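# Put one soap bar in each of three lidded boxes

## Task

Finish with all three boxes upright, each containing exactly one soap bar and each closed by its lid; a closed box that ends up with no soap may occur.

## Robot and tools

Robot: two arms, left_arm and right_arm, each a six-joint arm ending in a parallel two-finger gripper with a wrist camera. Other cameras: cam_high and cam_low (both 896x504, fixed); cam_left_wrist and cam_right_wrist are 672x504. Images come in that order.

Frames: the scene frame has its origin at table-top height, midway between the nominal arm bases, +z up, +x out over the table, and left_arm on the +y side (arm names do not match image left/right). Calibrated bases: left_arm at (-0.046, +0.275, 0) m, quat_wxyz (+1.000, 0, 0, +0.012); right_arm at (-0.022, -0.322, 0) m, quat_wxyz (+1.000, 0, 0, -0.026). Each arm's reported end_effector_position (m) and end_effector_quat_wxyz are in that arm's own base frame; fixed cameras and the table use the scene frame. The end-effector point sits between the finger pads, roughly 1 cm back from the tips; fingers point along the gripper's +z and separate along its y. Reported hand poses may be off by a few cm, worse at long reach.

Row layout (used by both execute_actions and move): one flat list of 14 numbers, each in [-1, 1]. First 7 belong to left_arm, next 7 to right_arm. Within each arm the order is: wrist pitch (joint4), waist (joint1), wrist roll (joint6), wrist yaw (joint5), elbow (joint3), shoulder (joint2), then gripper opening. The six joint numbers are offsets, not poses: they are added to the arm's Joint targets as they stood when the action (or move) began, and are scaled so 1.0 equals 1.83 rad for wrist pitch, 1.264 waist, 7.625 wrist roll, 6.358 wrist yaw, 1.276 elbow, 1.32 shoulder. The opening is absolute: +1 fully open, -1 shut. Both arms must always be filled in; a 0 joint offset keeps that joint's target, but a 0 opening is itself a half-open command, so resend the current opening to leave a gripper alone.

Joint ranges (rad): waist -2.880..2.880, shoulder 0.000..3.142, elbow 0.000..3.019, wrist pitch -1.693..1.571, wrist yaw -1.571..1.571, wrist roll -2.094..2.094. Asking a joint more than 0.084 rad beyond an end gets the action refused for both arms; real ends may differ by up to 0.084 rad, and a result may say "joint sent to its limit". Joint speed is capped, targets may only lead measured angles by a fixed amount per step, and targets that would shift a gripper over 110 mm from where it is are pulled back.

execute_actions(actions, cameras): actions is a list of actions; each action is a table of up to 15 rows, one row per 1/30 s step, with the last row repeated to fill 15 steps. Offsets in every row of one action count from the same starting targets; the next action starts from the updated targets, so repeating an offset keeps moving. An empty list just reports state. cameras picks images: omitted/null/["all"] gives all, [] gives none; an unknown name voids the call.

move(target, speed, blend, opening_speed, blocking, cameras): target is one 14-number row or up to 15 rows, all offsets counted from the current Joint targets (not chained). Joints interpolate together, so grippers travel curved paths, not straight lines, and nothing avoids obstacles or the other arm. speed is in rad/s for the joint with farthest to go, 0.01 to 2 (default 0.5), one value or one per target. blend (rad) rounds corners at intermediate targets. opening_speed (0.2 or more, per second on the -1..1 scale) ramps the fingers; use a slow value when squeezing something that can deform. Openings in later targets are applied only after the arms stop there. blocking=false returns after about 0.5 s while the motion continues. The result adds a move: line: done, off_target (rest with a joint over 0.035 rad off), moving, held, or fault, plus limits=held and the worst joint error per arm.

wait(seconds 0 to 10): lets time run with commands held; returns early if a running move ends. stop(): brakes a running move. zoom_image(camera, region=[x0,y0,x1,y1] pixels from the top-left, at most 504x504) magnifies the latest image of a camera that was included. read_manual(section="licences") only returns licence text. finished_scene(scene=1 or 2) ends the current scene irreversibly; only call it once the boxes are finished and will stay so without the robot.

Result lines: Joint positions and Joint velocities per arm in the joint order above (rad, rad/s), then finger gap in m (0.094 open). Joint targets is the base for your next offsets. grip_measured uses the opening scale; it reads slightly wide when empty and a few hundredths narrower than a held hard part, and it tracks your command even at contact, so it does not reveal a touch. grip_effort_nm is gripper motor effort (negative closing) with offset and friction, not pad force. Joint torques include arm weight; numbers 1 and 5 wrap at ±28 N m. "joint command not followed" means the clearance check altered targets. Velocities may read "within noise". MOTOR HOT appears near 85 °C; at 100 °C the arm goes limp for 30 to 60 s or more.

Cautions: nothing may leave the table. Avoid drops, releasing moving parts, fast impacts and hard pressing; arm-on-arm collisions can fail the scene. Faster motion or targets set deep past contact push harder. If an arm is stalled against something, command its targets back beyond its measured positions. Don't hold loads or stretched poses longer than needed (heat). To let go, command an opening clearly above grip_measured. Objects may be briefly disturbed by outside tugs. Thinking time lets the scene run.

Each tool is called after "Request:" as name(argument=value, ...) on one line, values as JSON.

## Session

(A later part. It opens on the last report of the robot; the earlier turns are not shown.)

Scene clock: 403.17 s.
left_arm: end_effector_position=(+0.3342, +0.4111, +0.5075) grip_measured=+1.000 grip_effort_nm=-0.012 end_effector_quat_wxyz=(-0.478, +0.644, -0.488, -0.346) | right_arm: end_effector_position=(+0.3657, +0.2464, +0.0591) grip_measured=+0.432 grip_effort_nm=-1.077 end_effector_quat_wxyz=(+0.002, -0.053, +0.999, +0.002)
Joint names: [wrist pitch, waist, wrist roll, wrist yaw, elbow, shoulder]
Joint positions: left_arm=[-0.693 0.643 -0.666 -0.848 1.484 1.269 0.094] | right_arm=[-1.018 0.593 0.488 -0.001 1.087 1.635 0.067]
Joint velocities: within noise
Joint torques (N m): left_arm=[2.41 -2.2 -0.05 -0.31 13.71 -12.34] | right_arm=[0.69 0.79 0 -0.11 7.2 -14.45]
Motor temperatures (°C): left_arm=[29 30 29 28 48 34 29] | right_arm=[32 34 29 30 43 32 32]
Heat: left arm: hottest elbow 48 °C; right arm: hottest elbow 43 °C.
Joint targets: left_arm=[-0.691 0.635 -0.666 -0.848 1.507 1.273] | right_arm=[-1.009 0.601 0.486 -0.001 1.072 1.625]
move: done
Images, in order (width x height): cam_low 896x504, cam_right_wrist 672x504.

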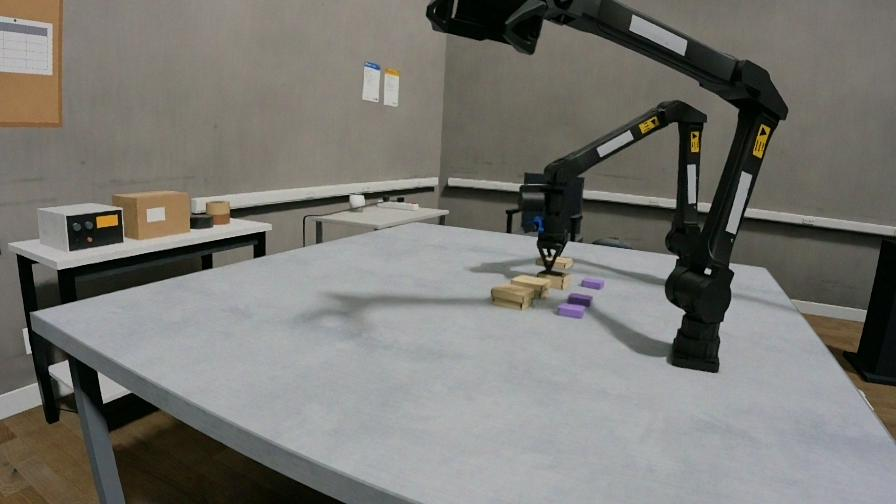

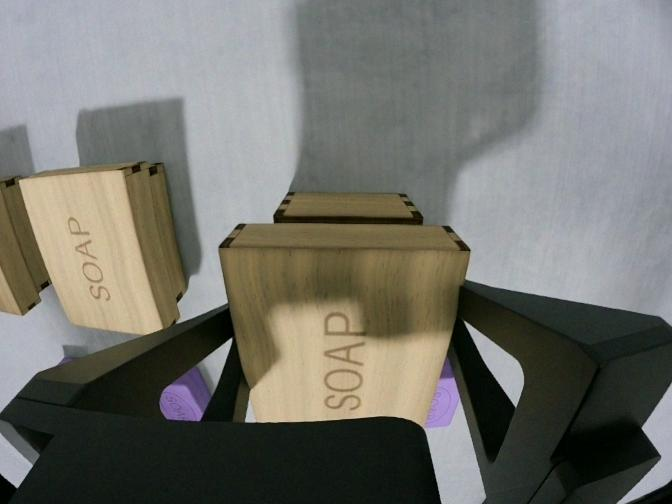

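Request:
move(target=[0,0,0,0,0,0,1,0.013,0,0,0,-0.010,0.035,0.3], speed=0.1, cameras=["cam_right_wrist","cam_low"])

Request:
zoom_image(camera="cam_low", region=[520, 240, 590, 300])

Scene clock: 434.17 s.
left_arm: end_effector_position=(+0.3342, +0.4111, +0.5075) grip_measured=+1.000 grip_effort_nm=-0.012 end_effector_quat_wxyz=(-0.478, +0.644, -0.488, -0.346) | right_arm: end_effector_position=(+0.3643, +0.2454, +0.0482) grip_measured=+0.432 grip_effort_nm=-1.077 end_effector_quat_wxyz=(-0.001, -0.053, +0.999, +0.000)
Joint names: [wrist pitch, waist, wrist roll, wrist yaw, elbow, shoulder]
Joint positions: left_arm=[-0.693 0.643 -0.666 -0.848 1.484 1.269 0.094] | right_arm=[-0.994 0.593 0.488 -0.001 1.073 1.65 0.067]
Joint velocities: within noise
Joint torques (N m): left_arm=[2.43 -2.26 -0.05 -0.31 13.71 -12.28] | right_arm=[0.69 0.85 0 -0.11 7.16 -11.58]
Motor temperatures (°C): left_arm=[29 30 29 28 49 34 29] | right_arm=[32 34 29 30 41 34 32]
Heat: left arm: hottest elbow 49 °C; right arm: hottest elbow 41 °C.
Joint targets: left_arm=[-0.691 0.635 -0.666 -0.848 1.507 1.273] | right_arm=[-0.985 0.601 0.486 -0.001 1.060 1.671]
move: done
Images, in order (width x height): cam_low 896x504, cam_right_wrist 672x504.

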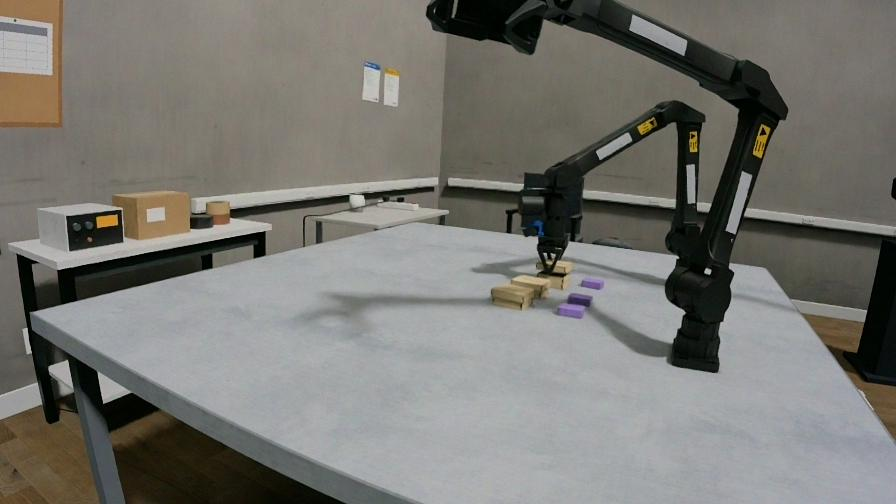

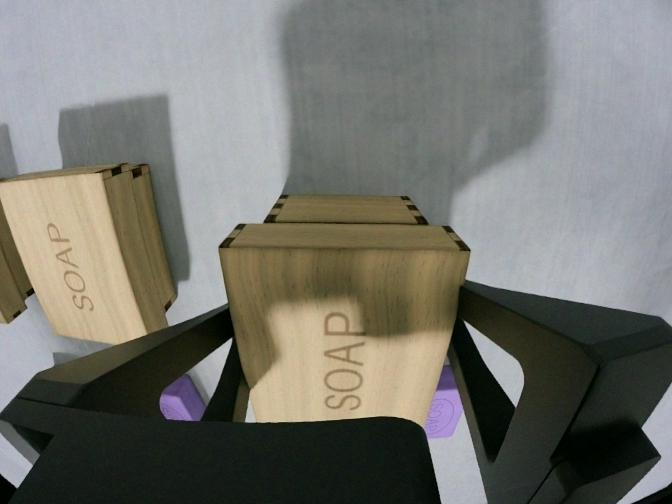

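Scaled by 7.200 from the camera's 896x504 image, which has a finer 1280x720 frame.

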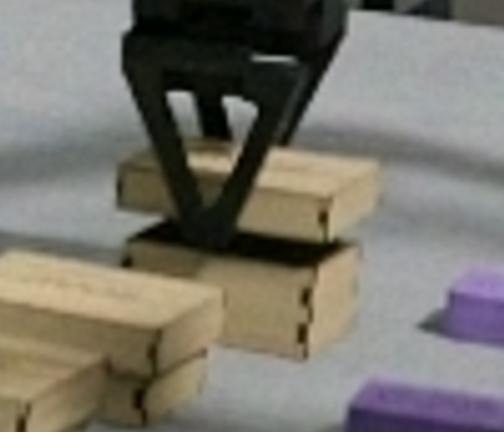

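Request:
move(target=[0,0,0,0,0,0,1,0.004,0,0,0,0.0,0.009,0.3], speed=0.1, cameras=["cam_right_wrist","cam_low"])

Request:
zoom_image(camera="cam_low", region=[520, 240, 590, 300])

Request:
zoom_image(camera="cam_right_wrist", region=[200, 180, 500, 440])

Scene clock: 450.10 s.
left_arm: end_effector_position=(+0.3342, +0.4111, +0.5075) grip_measured=+1.000 grip_effort_nm=-0.012 end_effector_quat_wxyz=(-0.478, +0.644, -0.488, -0.346) | right_arm: end_effector_position=(+0.3651, +0.2459, +0.0439) grip_measured=+0.432 grip_effort_nm=-1.072 end_effector_quat_wxyz=(-0.002, -0.053, +0.999, -0.001)
Joint names: [wrist pitch, waist, wrist roll, wrist yaw, elbow, shoulder]
Joint positions: left_arm=[-0.693 0.643 -0.666 -0.848 1.484 1.269 0.094] | right_arm=[-0.987 0.593 0.488 -0.001 1.073 1.66 0.067]
Joint velocities: within noise
Joint torques (N m): left_arm=[2.41 -2.2 -0.05 -0.31 13.72 -12.34] | right_arm=[0.69 0.79 0 -0.11 7.09 -11.75]
Motor temperatures (°C): left_arm=[29 30 29 28 49 34 29] | right_arm=[32 34 29 30 42 33 32]
Heat: left arm: hottest elbow 49 °C; right arm: hottest elbow 42 °C.
Joint targets: left_arm=[-0.691 0.635 -0.666 -0.848 1.507 1.273] | right_arm=[-0.978 0.601 0.486 -0.001 1.060 1.683]
move: done
Images, in order (width x height): cam_low 896x504, cam_right_wrist 672x504.

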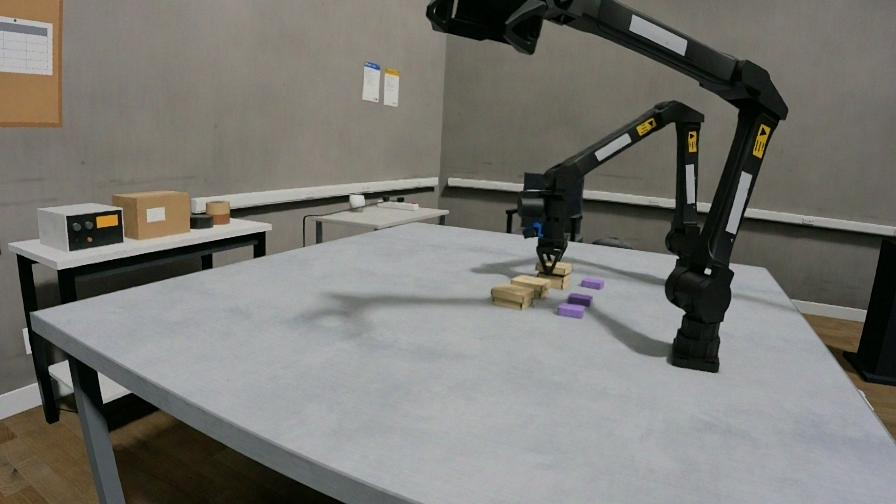

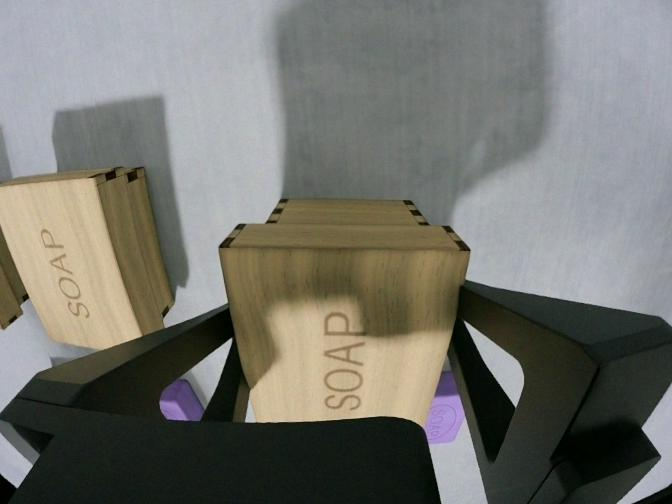

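Scaled by 7.200 from the camera's 896x504 image, which has a finer 1280x720 frame.

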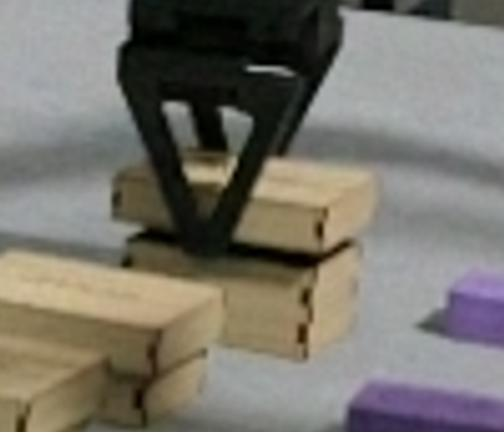

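Scaled by 1.680 from the camera's 672x504 image, which has a finer 960x720 frame.

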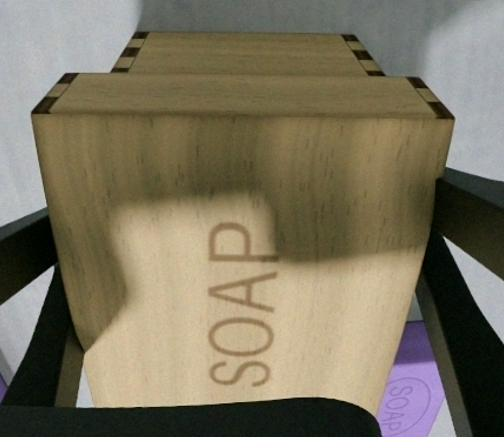

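Request:
move(target=[0,0,0,0,0,0,1,0.0175,0,0,0,-0.0086,0.0145,0.3], speed=0.06, cameras=["cam_right_wrist","cam_low"])

Request:
zoom_image(camera="cam_low", region=[520, 240, 590, 300])

Scene clock: 466.60 s.
left_arm: end_effector_position=(+0.3342, +0.4111, +0.5075) grip_measured=+1.000 grip_effort_nm=-0.012 end_effector_quat_wxyz=(-0.478, +0.644, -0.488, -0.346) | right_arm: end_effector_position=(+0.3663, +0.2472, +0.0358) grip_measured=+0.432 grip_effort_nm=-1.077 end_effector_quat_wxyz=(+0.000, -0.053, +0.999, +0.001)
Joint names: [wrist pitch, waist, wrist roll, wrist yaw, elbow, shoulder]
Joint positions: left_arm=[-0.693 0.643 -0.666 -0.848 1.484 1.269 0.094] | right_arm=[-0.961 0.594 0.488 -0.001 1.065 1.674 0.067]
Joint velocities: within noise
Joint torques (N m): left_arm=[2.43 -2.2 -0.05 -0.31 13.71 -12.28] | right_arm=[0.95 0.67 0 -0.11 6.69 -11.22]
Motor temperatures (°C): left_arm=[29 30 29 28 49 34 29] | right_arm=[32 33 29 30 42 32 32]
Heat: left arm: hottest elbow 49 °C; right arm: hottest elbow 42 °C.
Joint targets: left_arm=[-0.691 0.635 -0.666 -0.848 1.507 1.273] | right_arm=[-0.946 0.601 0.486 -0.001 1.049 1.703]
move: done
Images, in order (width x height): cam_low 896x504, cam_right_wrist 672x504.

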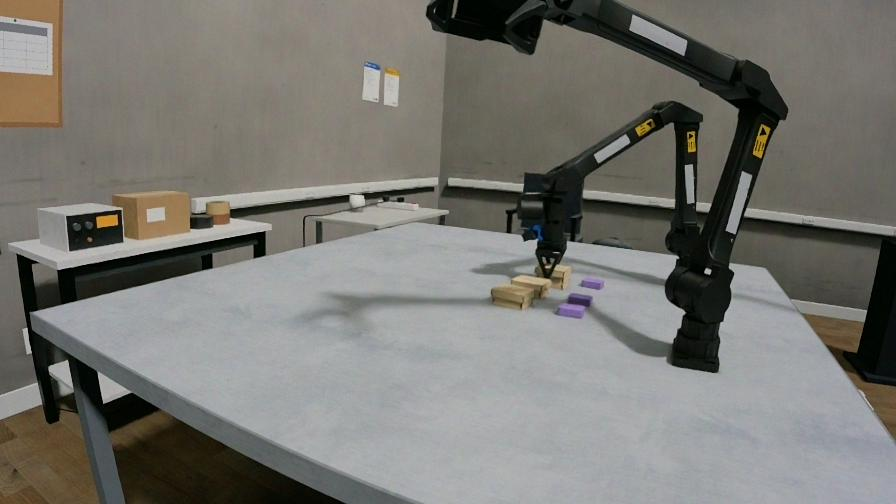

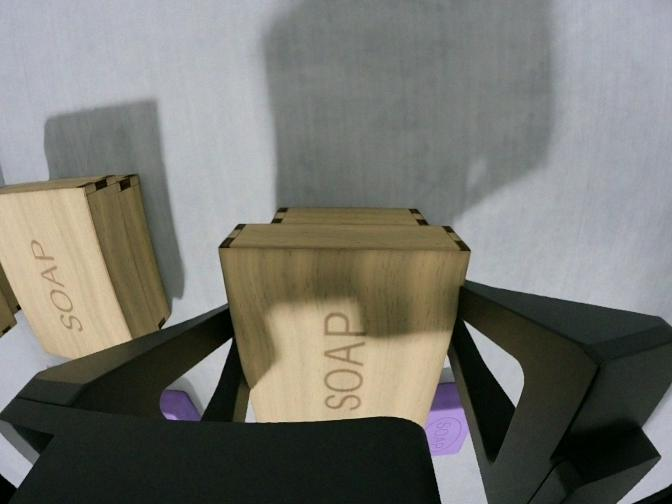

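Scaled by 7.200 from the camera's 896x504 image, which has a finer 1280x720 frame.

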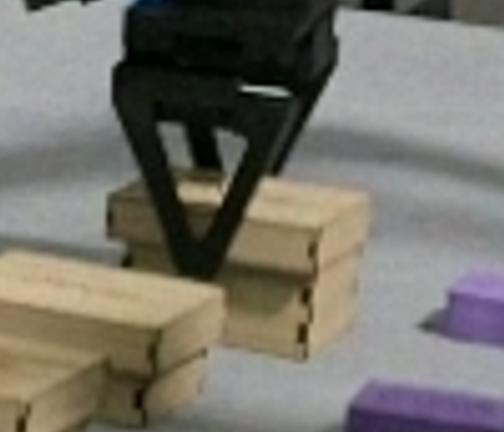

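Request:
move(target=[0,0,0,0,0,0,1,0.012,0,0,0,-0.0086,0.0145,0.3], speed=0.06, cameras=["cam_right_wrist","cam_low"])

Request:
zoom_image(camera="cam_low", region=[520, 240, 590, 300])

Scene clock: 476.13 s.
left_arm: end_effector_position=(+0.3342, +0.4111, +0.5075) grip_measured=+1.000 grip_effort_nm=-0.012 end_effector_quat_wxyz=(-0.478, +0.644, -0.488, -0.346) | right_arm: end_effector_position=(+0.3663, +0.2468, +0.0351) grip_measured=+0.432 grip_effort_nm=-1.082 end_effector_quat_wxyz=(+0.001, -0.053, +0.999, +0.000)
Joint names: [wrist pitch, waist, wrist roll, wrist yaw, elbow, shoulder]
Joint positions: left_arm=[-0.693 0.643 -0.666 -0.848 1.484 1.269 0.094] | right_arm=[-0.958 0.594 0.488 0 1.063 1.674 0.067]
Joint velocities: within noise
Joint torques (N m): left_arm=[2.41 -2.2 -0.05 -0.31 13.72 -12.28] | right_arm=[1.63 0.73 0 -0.17 5.97 -9.88]
Motor temperatures (°C): left_arm=[29 30 29 28 49 34 29] | right_arm=[32 33 29 30 41 32 32]
Heat: left arm: hottest elbow 49 °C; right arm: hottest elbow 41 °C.
Joint targets: left_arm=[-0.691 0.635 -0.666 -0.848 1.507 1.273] | right_arm=[-0.924 0.601 0.486 0.000 1.038 1.722]
move: off_target (right_arm); right_arm: the shoulder is farthest, 0.048 rad from its target
Images, in order (width x height): cam_low 896x504, cam_right_wrist 672x504.

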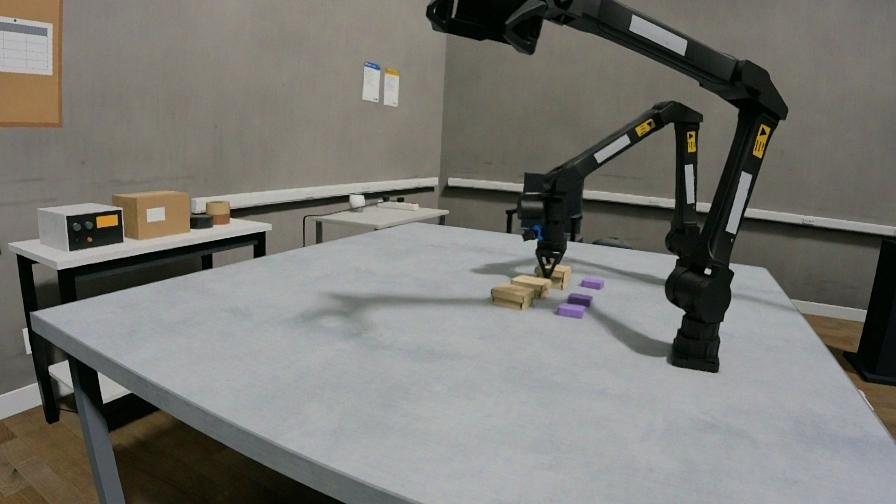

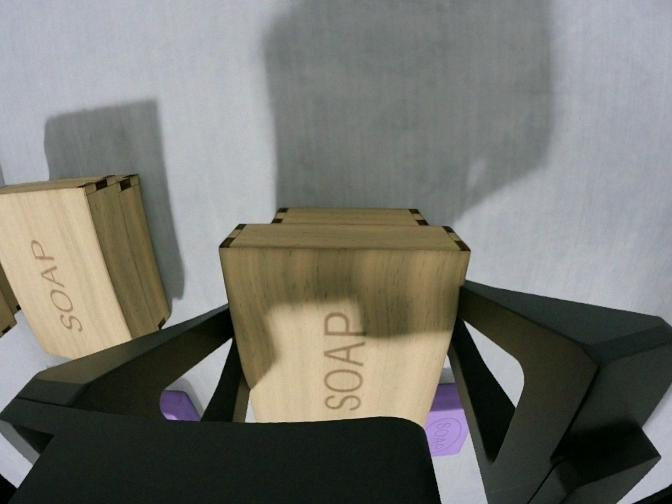

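Scaled by 7.200 from the camera's 896x504 image, which has a finer 1280x720 frame.

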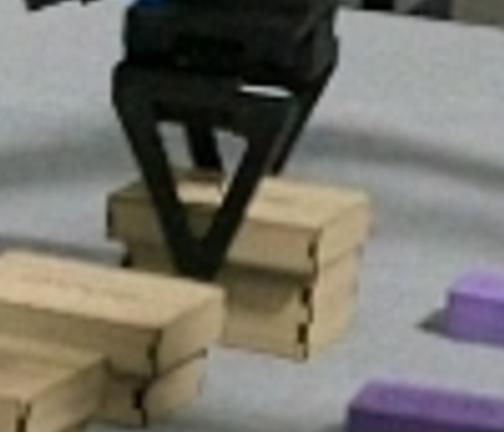

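Request:
zoom_image(camera="cam_right_wrist", region=[210, 195, 480, 265])

Request:
zoom_image(camera="cam_low", region=[532, 255, 578, 295])

Scaled by 1.867 from the camera's 672x504 image, which has a finer 960x720 frame.

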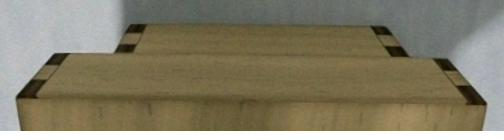

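Scaled by 10.957 from the camera's 896x504 image, which has a finer 1280x720 frame.

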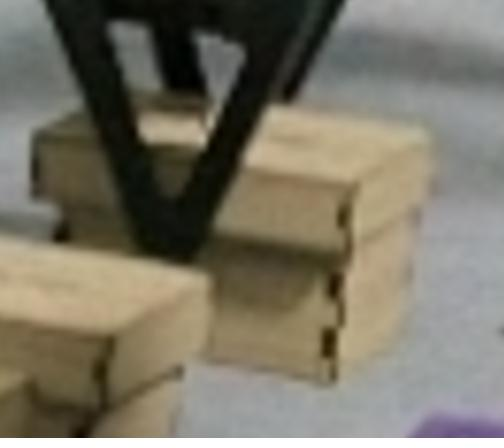

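Request:
move(target=[[0,0,0,0,0,0,1,-0.0295,0,0,0,0.0172,-0.03,0.3],[0,0,0,0,0,0,1,-0.0295,-0.0145,0,0,0.0172,-0.03,0.3]], speed=0.1, cameras=["cam_right_wrist"])

Request:
zoom_image(camera="cam_right_wrist", region=[210, 195, 480, 265])

Scene clock: 506.27 s.
left_arm: end_effector_position=(+0.3342, +0.4111, +0.5075) grip_measured=+1.000 grip_effort_nm=-0.007 end_effector_quat_wxyz=(-0.478, +0.644, -0.488, -0.346) | right_arm: end_effector_position=(+0.3658, +0.2451, +0.0354) grip_measured=+0.432 grip_effort_nm=-1.077 end_effector_quat_wxyz=(-0.001, -0.052, +0.999, -0.001)
Joint names: [wrist pitch, waist, wrist roll, wrist yaw, elbow, shoulder]
Joint positions: left_arm=[-0.693 0.643 -0.666 -0.848 1.484 1.269 0.094] | right_arm=[-0.964 0.592 0.488 0.001 1.063 1.673 0.067]
Joint velocities: within noise
Joint torques (N m): left_arm=[2.43 -2.14 -0.05 -0.31 13.71 -12.28] | right_arm=[-0.14 -0.67 0 -0.18 7.79 -13.04]
Motor temperatures (°C): left_arm=[29 30 29 28 49 34 29] | right_arm=[32 33 28 30 41 32 33]
Heat: left arm: hottest elbow 49 °C; right arm: hottest elbow 41 °C.
Joint targets: left_arm=[-0.691 0.635 -0.666 -0.848 1.507 1.273] | right_arm=[-0.978 0.583 0.486 0.000 1.060 1.682]
move: done
Images, in order (width x height): cam_right_wrist 672x504.

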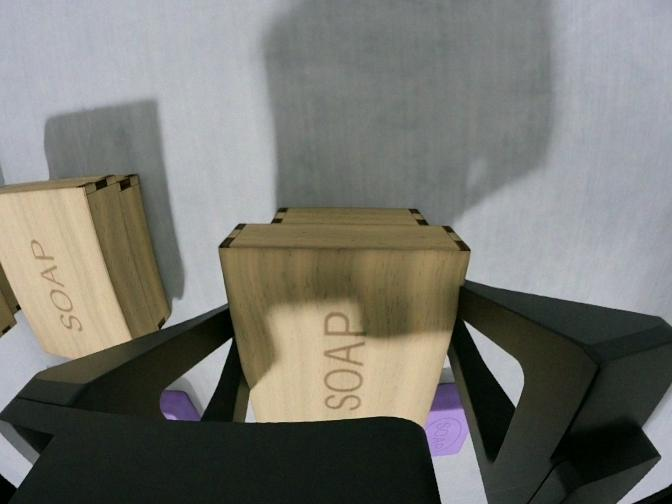

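Scaled by 1.867 from the camera's 672x504 image, which has a finer 960x720 frame.

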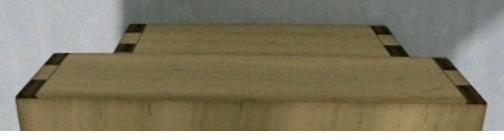

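Request:
move(target=[0,0,0,0,0,0,1,-0.012,-0.001,0,0,0.055,-0.027,0.3], speed=0.08, cameras=["cam_right_wrist"])

Request:
zoom_image(camera="cam_right_wrist", region=[210, 195, 480, 265])

Scene clock: 515.17 s.
left_arm: end_effector_position=(+0.3342, +0.4111, +0.5075) grip_measured=+1.000 grip_effort_nm=-0.017 end_effector_quat_wxyz=(-0.478, +0.644, -0.488, -0.346) | right_arm: end_effector_position=(+0.3677, +0.2455, +0.0469) grip_measured=+0.432 grip_effort_nm=-1.067 end_effector_quat_wxyz=(+0.000, -0.051, +0.999, -0.001)
Joint names: [wrist pitch, waist, wrist roll, wrist yaw, elbow, shoulder]
Joint positions: left_arm=[-0.693 0.643 -0.666 -0.848 1.484 1.269 0.094] | right_arm=[-0.992 0.59 0.488 0.001 1.079 1.659 0.067]
Joint velocities: within noise
Joint torques (N m): left_arm=[2.41 -2.14 -0.05 -0.31 13.71 -12.28] | right_arm=[0.01 -0.67 0 -0.19 12.46 -14.8]
Motor temperatures (°C): left_arm=[29 30 29 28 50 34 29] | right_arm=[32 33 28 30 41 32 33]
Heat: left arm: hottest elbow 50 °C; right arm: hottest elbow 41 °C.
Joint targets: left_arm=[-0.691 0.635 -0.666 -0.848 1.507 1.273] | right_arm=[-1.000 0.582 0.486 0.000 1.130 1.646]
move: off_target (right_arm); right_arm: the elbow is farthest, 0.051 rad from its target
Images, in order (width x height): cam_right_wrist 672x504.

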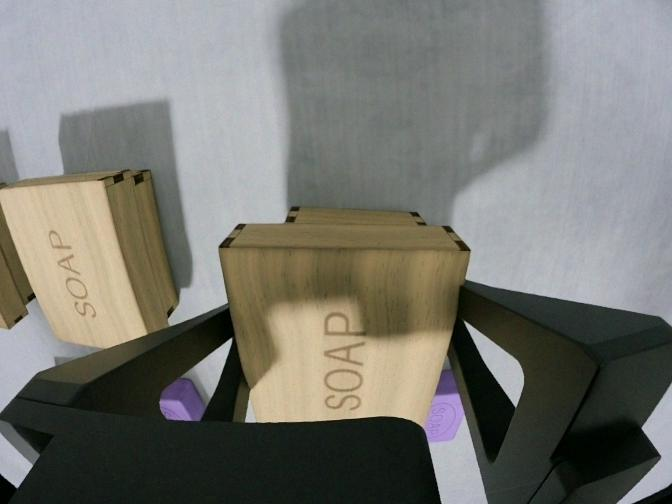

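Scaled by 1.867 from the camera's 672x504 image, which has a finer 960x720 frame.

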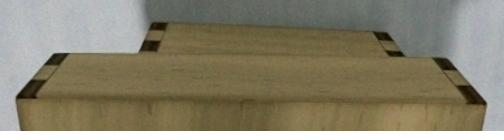

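Request:
move(target=[0,0,0,0,0,0,1,0,-0.0068,0.0045,0,0,0,0.3], speed=0.08, cameras=["cam_right_wrist","cam_low"])

Request:
zoom_image(camera="cam_right_wrist", region=[210, 195, 480, 265])

Request:
zoom_image(camera="cam_low", region=[532, 255, 578, 295])

Scene clock: 555.70 s.
left_arm: end_effector_position=(+0.3342, +0.4111, +0.5075) grip_measured=+1.000 grip_effort_nm=-0.012 end_effector_quat_wxyz=(-0.478, +0.644, -0.488, -0.346) | right_arm: end_effector_position=(+0.3698, +0.2422, +0.0469) grip_measured=+0.432 grip_effort_nm=-1.072 end_effector_quat_wxyz=(+0.000, -0.037, +0.999, -0.001)
Joint names: [wrist pitch, waist, wrist roll, wrist yaw, elbow, shoulder]
Joint positions: left_arm=[-0.693 0.643 -0.666 -0.848 1.484 1.269 0.094] | right_arm=[-0.993 0.581 0.508 0.001 1.079 1.659 0.067]
Joint velocities: within noise
Joint torques (N m): left_arm=[2.41 -2.2 -0.05 -0.31 13.71 -12.34] | right_arm=[0.1 -0.62 0.12 -0.18 12.46 -14.56]
Motor temperatures (°C): left_arm=[28 30 29 28 50 33 29] | right_arm=[32 33 28 30 48 34 33]
Heat: left arm: hottest elbow 50 °C; right arm: hottest elbow 48 °C.
Joint targets: left_arm=[-0.691 0.635 -0.666 -0.848 1.507 1.273] | right_arm=[-1.000 0.573 0.520 0.000 1.130 1.646]
move: off_target (right_arm); right_arm: the elbow is farthest, 0.051 rad from its target
Images, in order (width x height): cam_low 896x504, cam_right_wrist 672x504.

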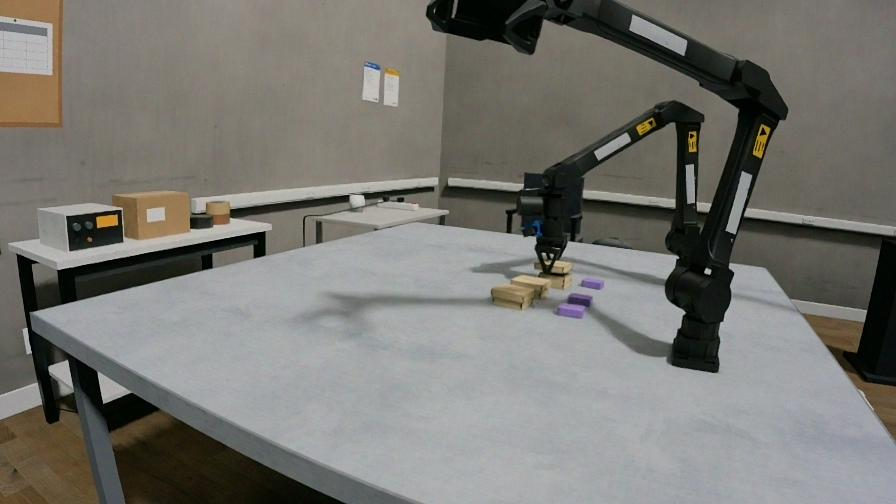

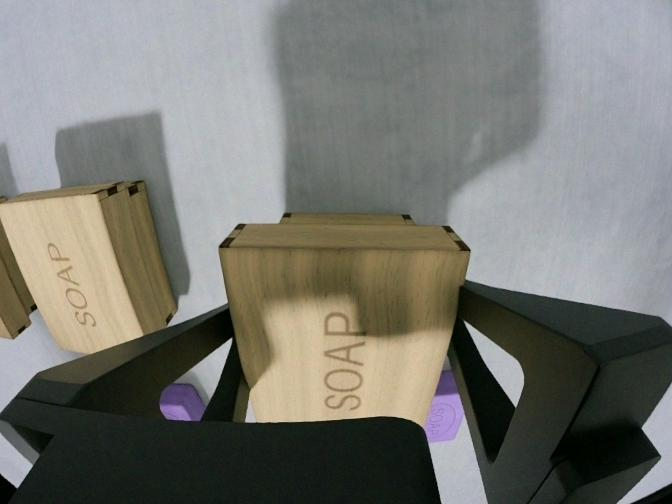

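Scaled by 1.867 from the camera's 672x504 image, which has a finer 960x720 frame.

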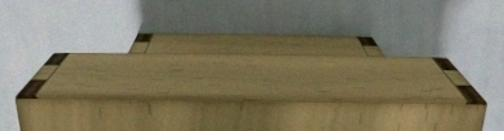

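Scaled by 10.957 from the camera's 896x504 image, which has a finer 1280x720 frame.

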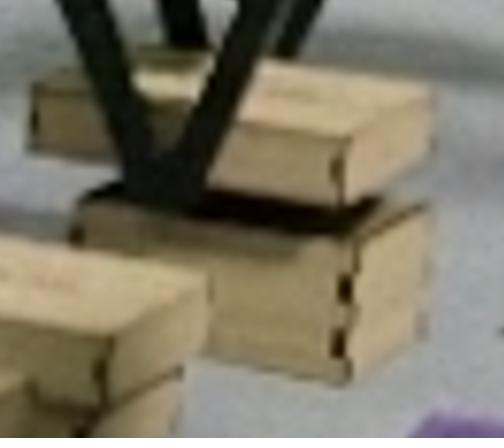

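Request:
move(target=[0,0,0,0,0,0,1,0.0115,0.019,0.0012,0,-0.062,-0.009,0.3], speed=0.08, cameras=["cam_right_wrist","cam_low"])

Request:
zoom_image(camera="cam_right_wrist", region=[210, 195, 480, 265])

Request:
zoom_image(camera="cam_low", region=[532, 255, 578, 295])

Scene clock: 575.03 s.
left_arm: end_effector_position=(+0.3342, +0.4111, +0.5075) grip_measured=+1.000 grip_effort_nm=-0.017 end_effector_quat_wxyz=(-0.478, +0.644, -0.488, -0.346) | right_arm: end_effector_position=(+0.3633, +0.2424, +0.0460) grip_measured=+0.432 grip_effort_nm=-1.072 end_effector_quat_wxyz=(-0.001, -0.036, +0.999, -0.001)
Joint names: [wrist pitch, waist, wrist roll, wrist yaw, elbow, shoulder]
Joint positions: left_arm=[-0.693 0.643 -0.666 -0.848 1.484 1.269 0.094] | right_arm=[-0.989 0.59 0.518 0.001 1.064 1.649 0.067]
Joint velocities: within noise
Joint torques (N m): left_arm=[2.41 -2.14 -0.05 -0.31 13.71 -12.28] | right_arm=[0.73 0.73 0.14 -0.18 7.08 -14.56]
Motor temperatures (°C): left_arm=[28 30 29 28 50 33 29] | right_arm=[32 33 28 30 50 35 33]
Heat: left arm: hottest elbow 50 °C; right arm: hottest elbow 50 °C.
Joint targets: left_arm=[-0.691 0.635 -0.666 -0.848 1.507 1.273] | right_arm=[-0.979 0.597 0.530 0.000 1.051 1.635]
move: done
Images, in order (width x height): cam_low 896x504, cam_right_wrist 672x504.

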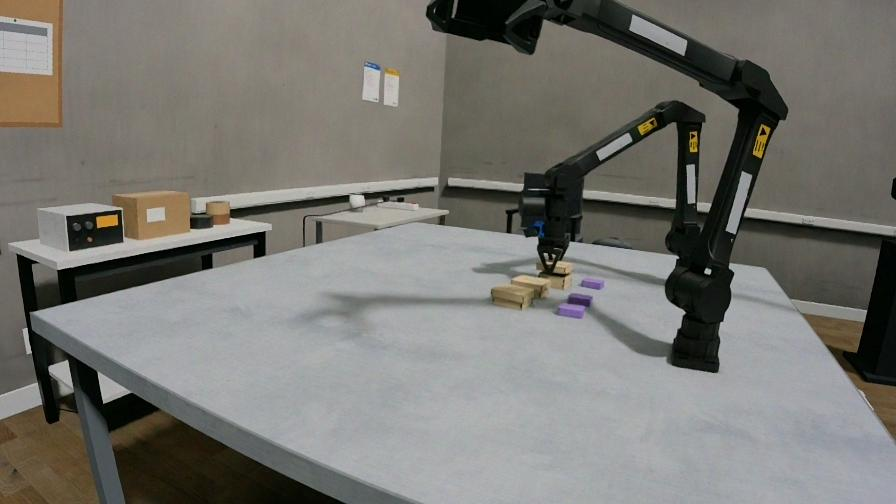

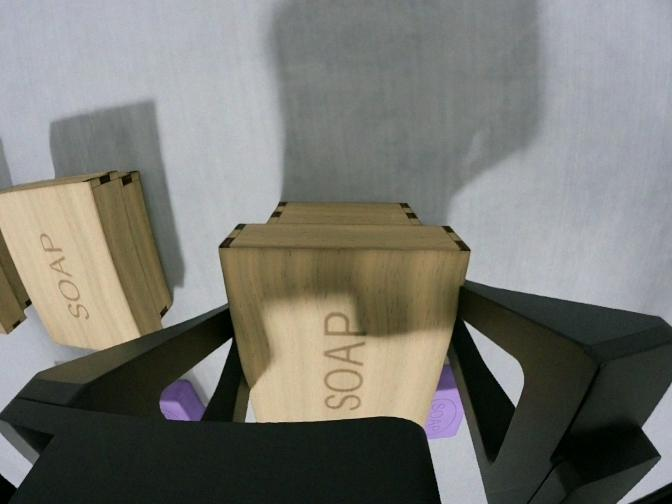

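Scaled by 1.867 from the camera's 672x504 image, which has a finer 960x720 frame.

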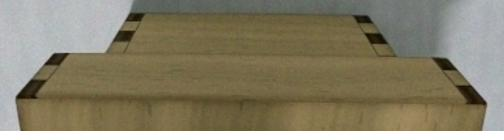

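Scaled by 10.957 from the camera's 896x504 image, which has a finer 1280x720 frame.

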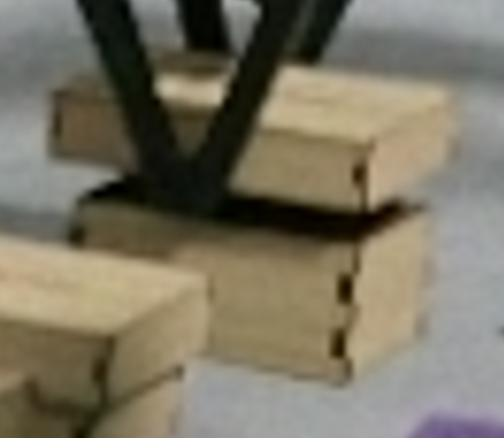

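Request:
move(target=[[0,0,0,0,0,0,1,0,0,0,0,0,0.022,0.3],[0,0,0,0,0,0,1,0.0186,0,0,0,-0.0118,0.040,0.3]], speed=0.06, cameras=["cam_right_wrist","cam_low"])

Request:
zoom_image(camera="cam_right_wrist", region=[210, 195, 480, 265])

Request:
zoom_image(camera="cam_low", region=[532, 255, 578, 295])

Scene clock: 599.67 s.
left_arm: end_effector_position=(+0.3342, +0.4111, +0.5075) grip_measured=+1.000 grip_effort_nm=-0.017 end_effector_quat_wxyz=(-0.478, +0.644, -0.488, -0.346) | right_arm: end_effector_position=(+0.3637, +0.2427, +0.0355) grip_measured=+0.432 grip_effort_nm=-1.077 end_effector_quat_wxyz=(+0.001, -0.036, +0.999, +0.000)
Joint names: [wrist pitch, waist, wrist roll, wrist yaw, elbow, shoulder]
Joint positions: left_arm=[-0.693 0.643 -0.666 -0.848 1.484 1.269 0.094] | right_arm=[-0.956 0.59 0.518 0 1.05 1.664 0.067]
Joint velocities: within noise
Joint torques (N m): left_arm=[2.43 -2.2 -0.05 -0.31 13.72 -12.34] | right_arm=[0.8 0.79 0.12 -0.17 6.83 -11.99]
Motor temperatures (°C): left_arm=[28 30 29 28 51 33 29] | right_arm=[32 33 28 30 45 35 33]
Heat: left arm: hottest elbow 51 °C; right arm: hottest elbow 45 °C.
Joint targets: left_arm=[-0.691 0.635 -0.666 -0.848 1.507 1.273] | right_arm=[-0.945 0.597 0.530 0.000 1.036 1.687]
move: done
Images, in order (width x height): cam_low 896x504, cam_right_wrist 672x504.

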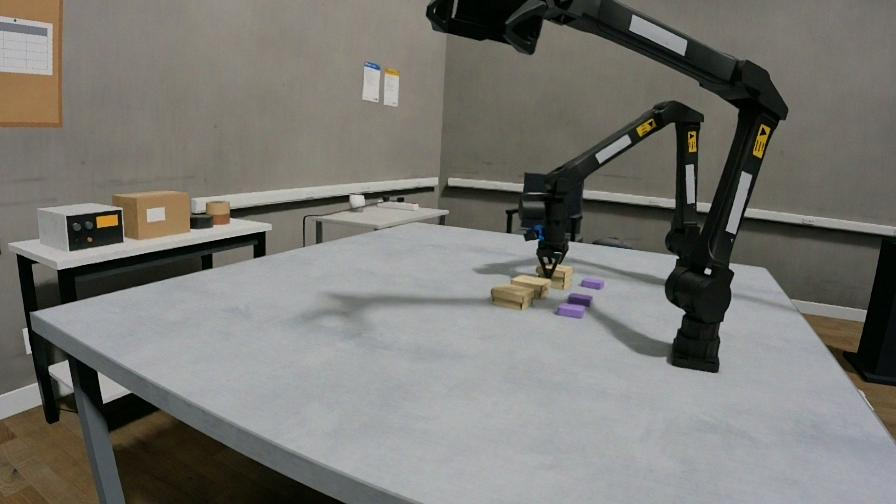

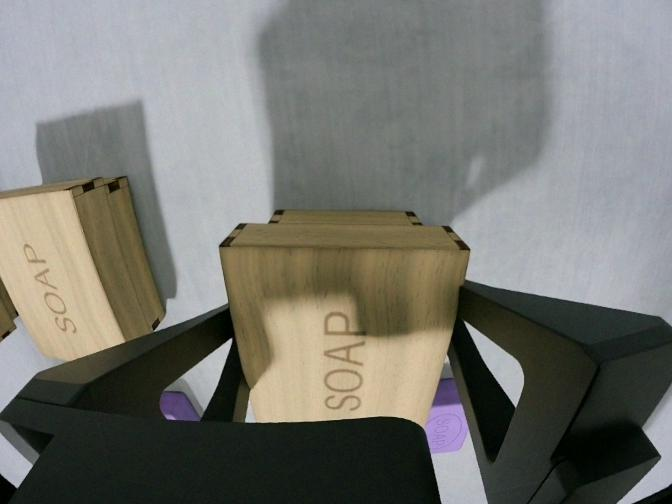

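Scaled by 1.867 from the camera's 672x504 image, which has a finer 960x720 frame.

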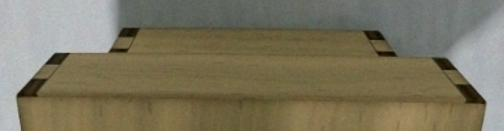

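Scaled by 10.957 from the camera's 896x504 image, which has a finer 1280x720 frame.

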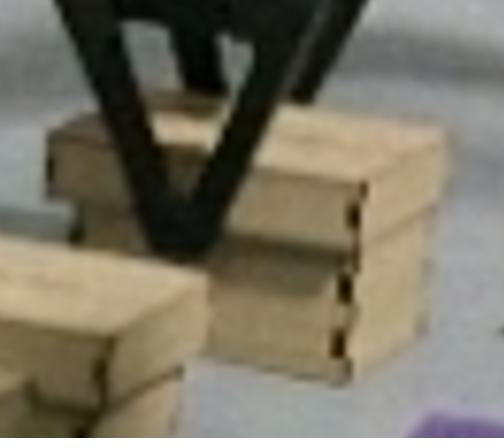

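Request:
move(target=[0,0,0,0,0,0,1,0.0055,0,0,0,-0.008,0,0.3], speed=0.05, cameras=["cam_right_wrist","cam_low"])

Request:
zoom_image(camera="cam_right_wrist", region=[210, 195, 480, 265])

Request:
zoom_image(camera="cam_low", region=[532, 255, 578, 295])

Scene clock: 631.93 s.
left_arm: end_effector_position=(+0.3342, +0.4111, +0.5075) grip_measured=+1.000 grip_effort_nm=-0.017 end_effector_quat_wxyz=(-0.478, +0.644, -0.488, -0.346) | right_arm: end_effector_position=(+0.3636, +0.2430, +0.0345) grip_measured=+0.432 grip_effort_nm=-1.072 end_effector_quat_wxyz=(+0.001, -0.036, +0.999, +0.002)
Joint names: [wrist pitch, waist, wrist roll, wrist yaw, elbow, shoulder]
Joint positions: left_arm=[-0.693 0.643 -0.666 -0.848 1.484 1.269 0.094] | right_arm=[-0.95 0.59 0.518 -0.001 1.047 1.664 0.067]
Joint velocities: within noise
Joint torques (N m): left_arm=[2.41 -2.26 -0.05 -0.31 13.72 -12.34] | right_arm=[0.88 0.79 0.12 -0.09 6.2 -11.63]
Motor temperatures (°C): left_arm=[28 30 29 28 51 33 29] | right_arm=[32 33 28 30 43 34 33]
Heat: left arm: hottest elbow 51 °C; right arm: hottest elbow 43 °C.
Joint targets: left_arm=[-0.691 0.635 -0.666 -0.848 1.507 1.273] | right_arm=[-0.935 0.597 0.530 0.000 1.026 1.687]
move: done
Images, in order (width x height): cam_low 896x504, cam_right_wrist 672x504.

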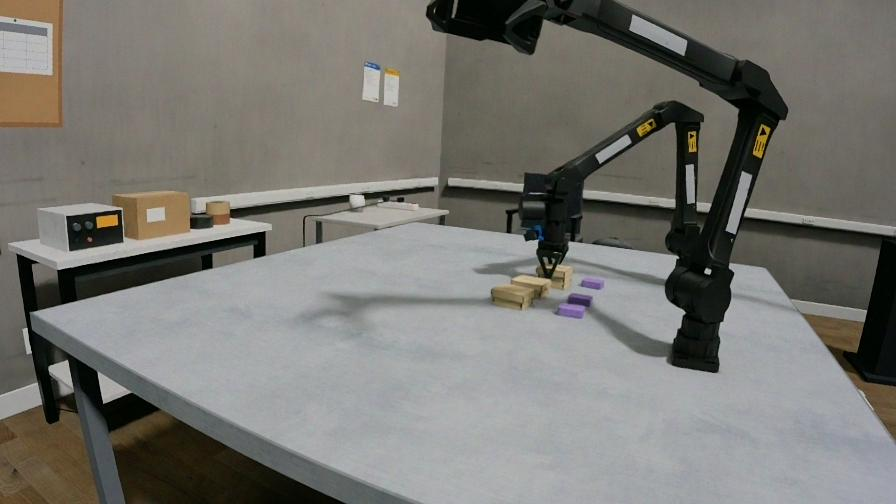

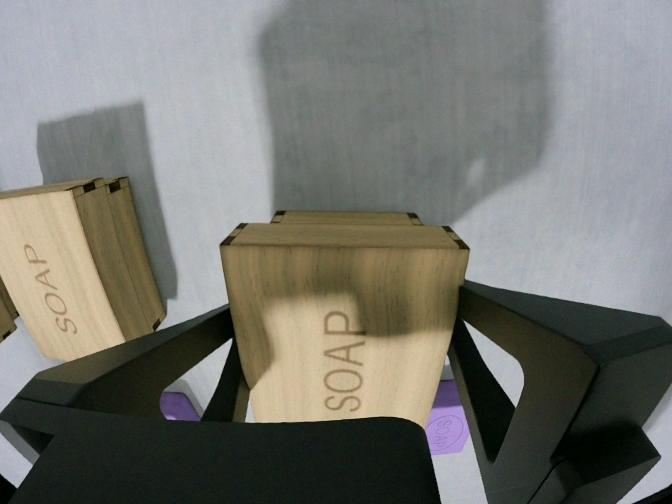

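Scaled by 1.867 from the camera's 672x504 image, which has a finer 960x720 frame.

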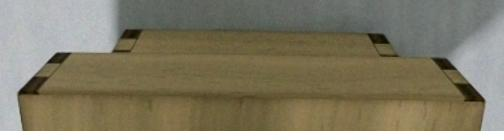

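Scaled by 10.957 from the camera's 896x504 image, which has a finer 1280x720 frame.

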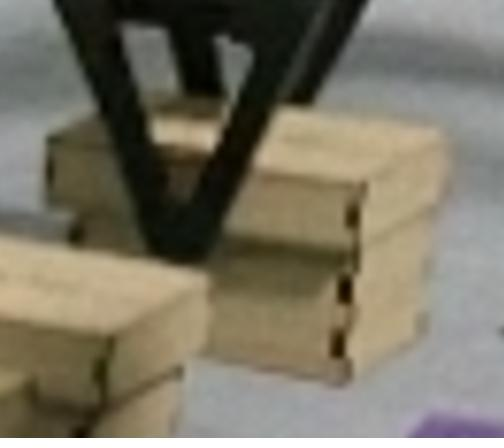

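Request:
move(target=[[0,0,0,0,0,0,1,-0.03,0,0,0,0.066,-0.047,0.3],[0,0,0,0,0,0,1,-0.0186,0,0,0,0.0118,-0.0174,0.3]], speed=0.08, cameras=["cam_right_wrist","cam_low"])

Request:
zoom_image(camera="cam_right_wrist", region=[210, 195, 480, 265])

Request:
zoom_image(camera="cam_low", region=[532, 255, 578, 295])

Scene clock: 652.00 s.
left_arm: end_effector_position=(+0.3342, +0.4111, +0.5075) grip_measured=+1.000 grip_effort_nm=-0.007 end_effector_quat_wxyz=(-0.478, +0.644, -0.488, -0.346) | right_arm: end_effector_position=(+0.3616, +0.2417, +0.0458) grip_measured=+0.432 grip_effort_nm=-1.077 end_effector_quat_wxyz=(+0.002, -0.035, +0.999, +0.002)
Joint names: [wrist pitch, waist, wrist roll, wrist yaw, elbow, shoulder]
Joint positions: left_arm=[-0.693 0.643 -0.666 -0.848 1.484 1.269 0.094] | right_arm=[-0.978 0.59 0.519 -0.001 1.053 1.641 0.067]
Joint velocities: within noise
Joint torques (N m): left_arm=[2.43 -2.2 -0.05 -0.31 13.72 -12.34] | right_arm=[0.68 0.79 0.11 -0.08 7.21 -11.46]
Motor temperatures (°C): left_arm=[28 30 29 28 51 33 29] | right_arm=[32 33 28 30 42 33 33]
Heat: left arm: hottest elbow 51 °C; right arm: hottest elbow 42 °C.
Joint targets: left_arm=[-0.691 0.635 -0.666 -0.848 1.507 1.273] | right_arm=[-0.969 0.597 0.530 0.000 1.041 1.664]
move: done
Images, in order (width x height): cam_low 896x504, cam_right_wrist 672x504.

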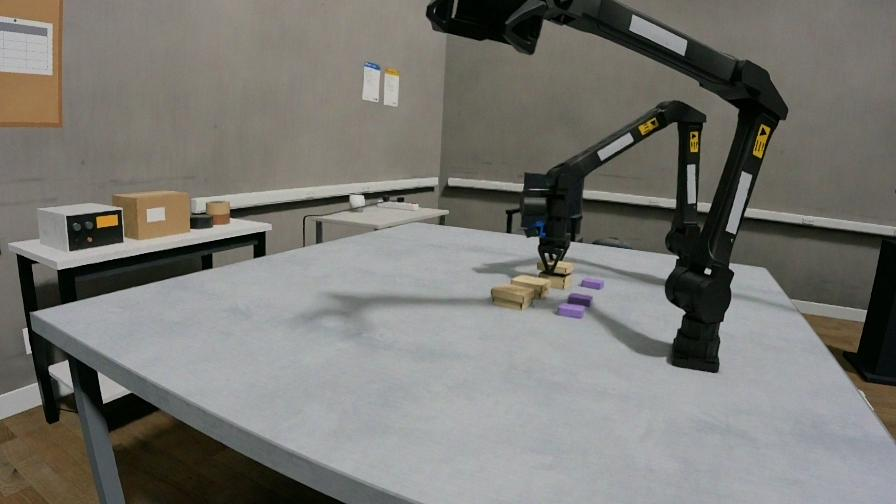

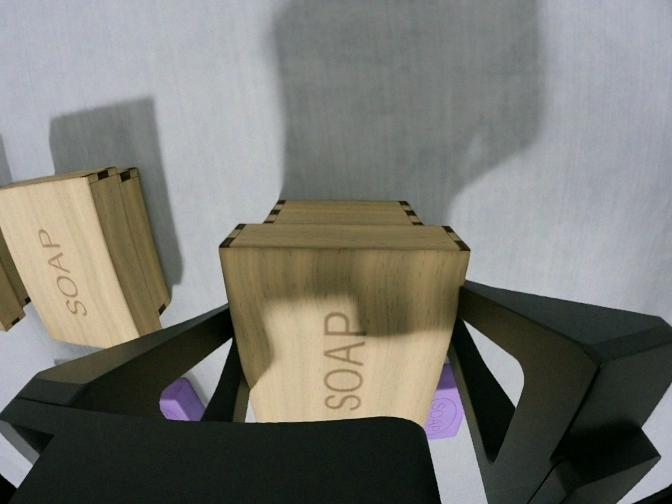

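Scaled by 1.867 from the camera's 672x504 image, which has a finer 960x720 frame.

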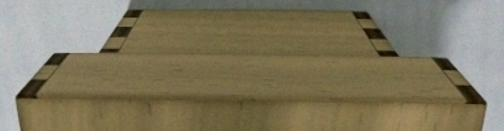

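Scaled by 10.957 from the camera's 896x504 image, which has a finer 1280x720 frame.

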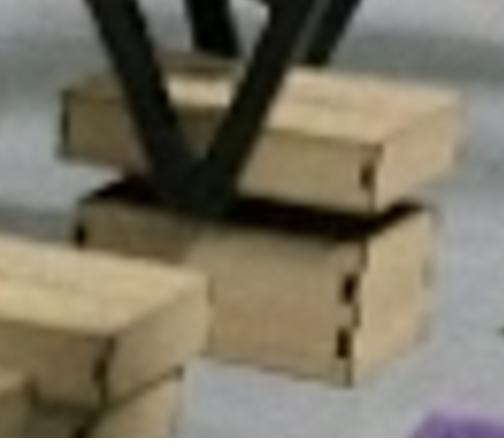

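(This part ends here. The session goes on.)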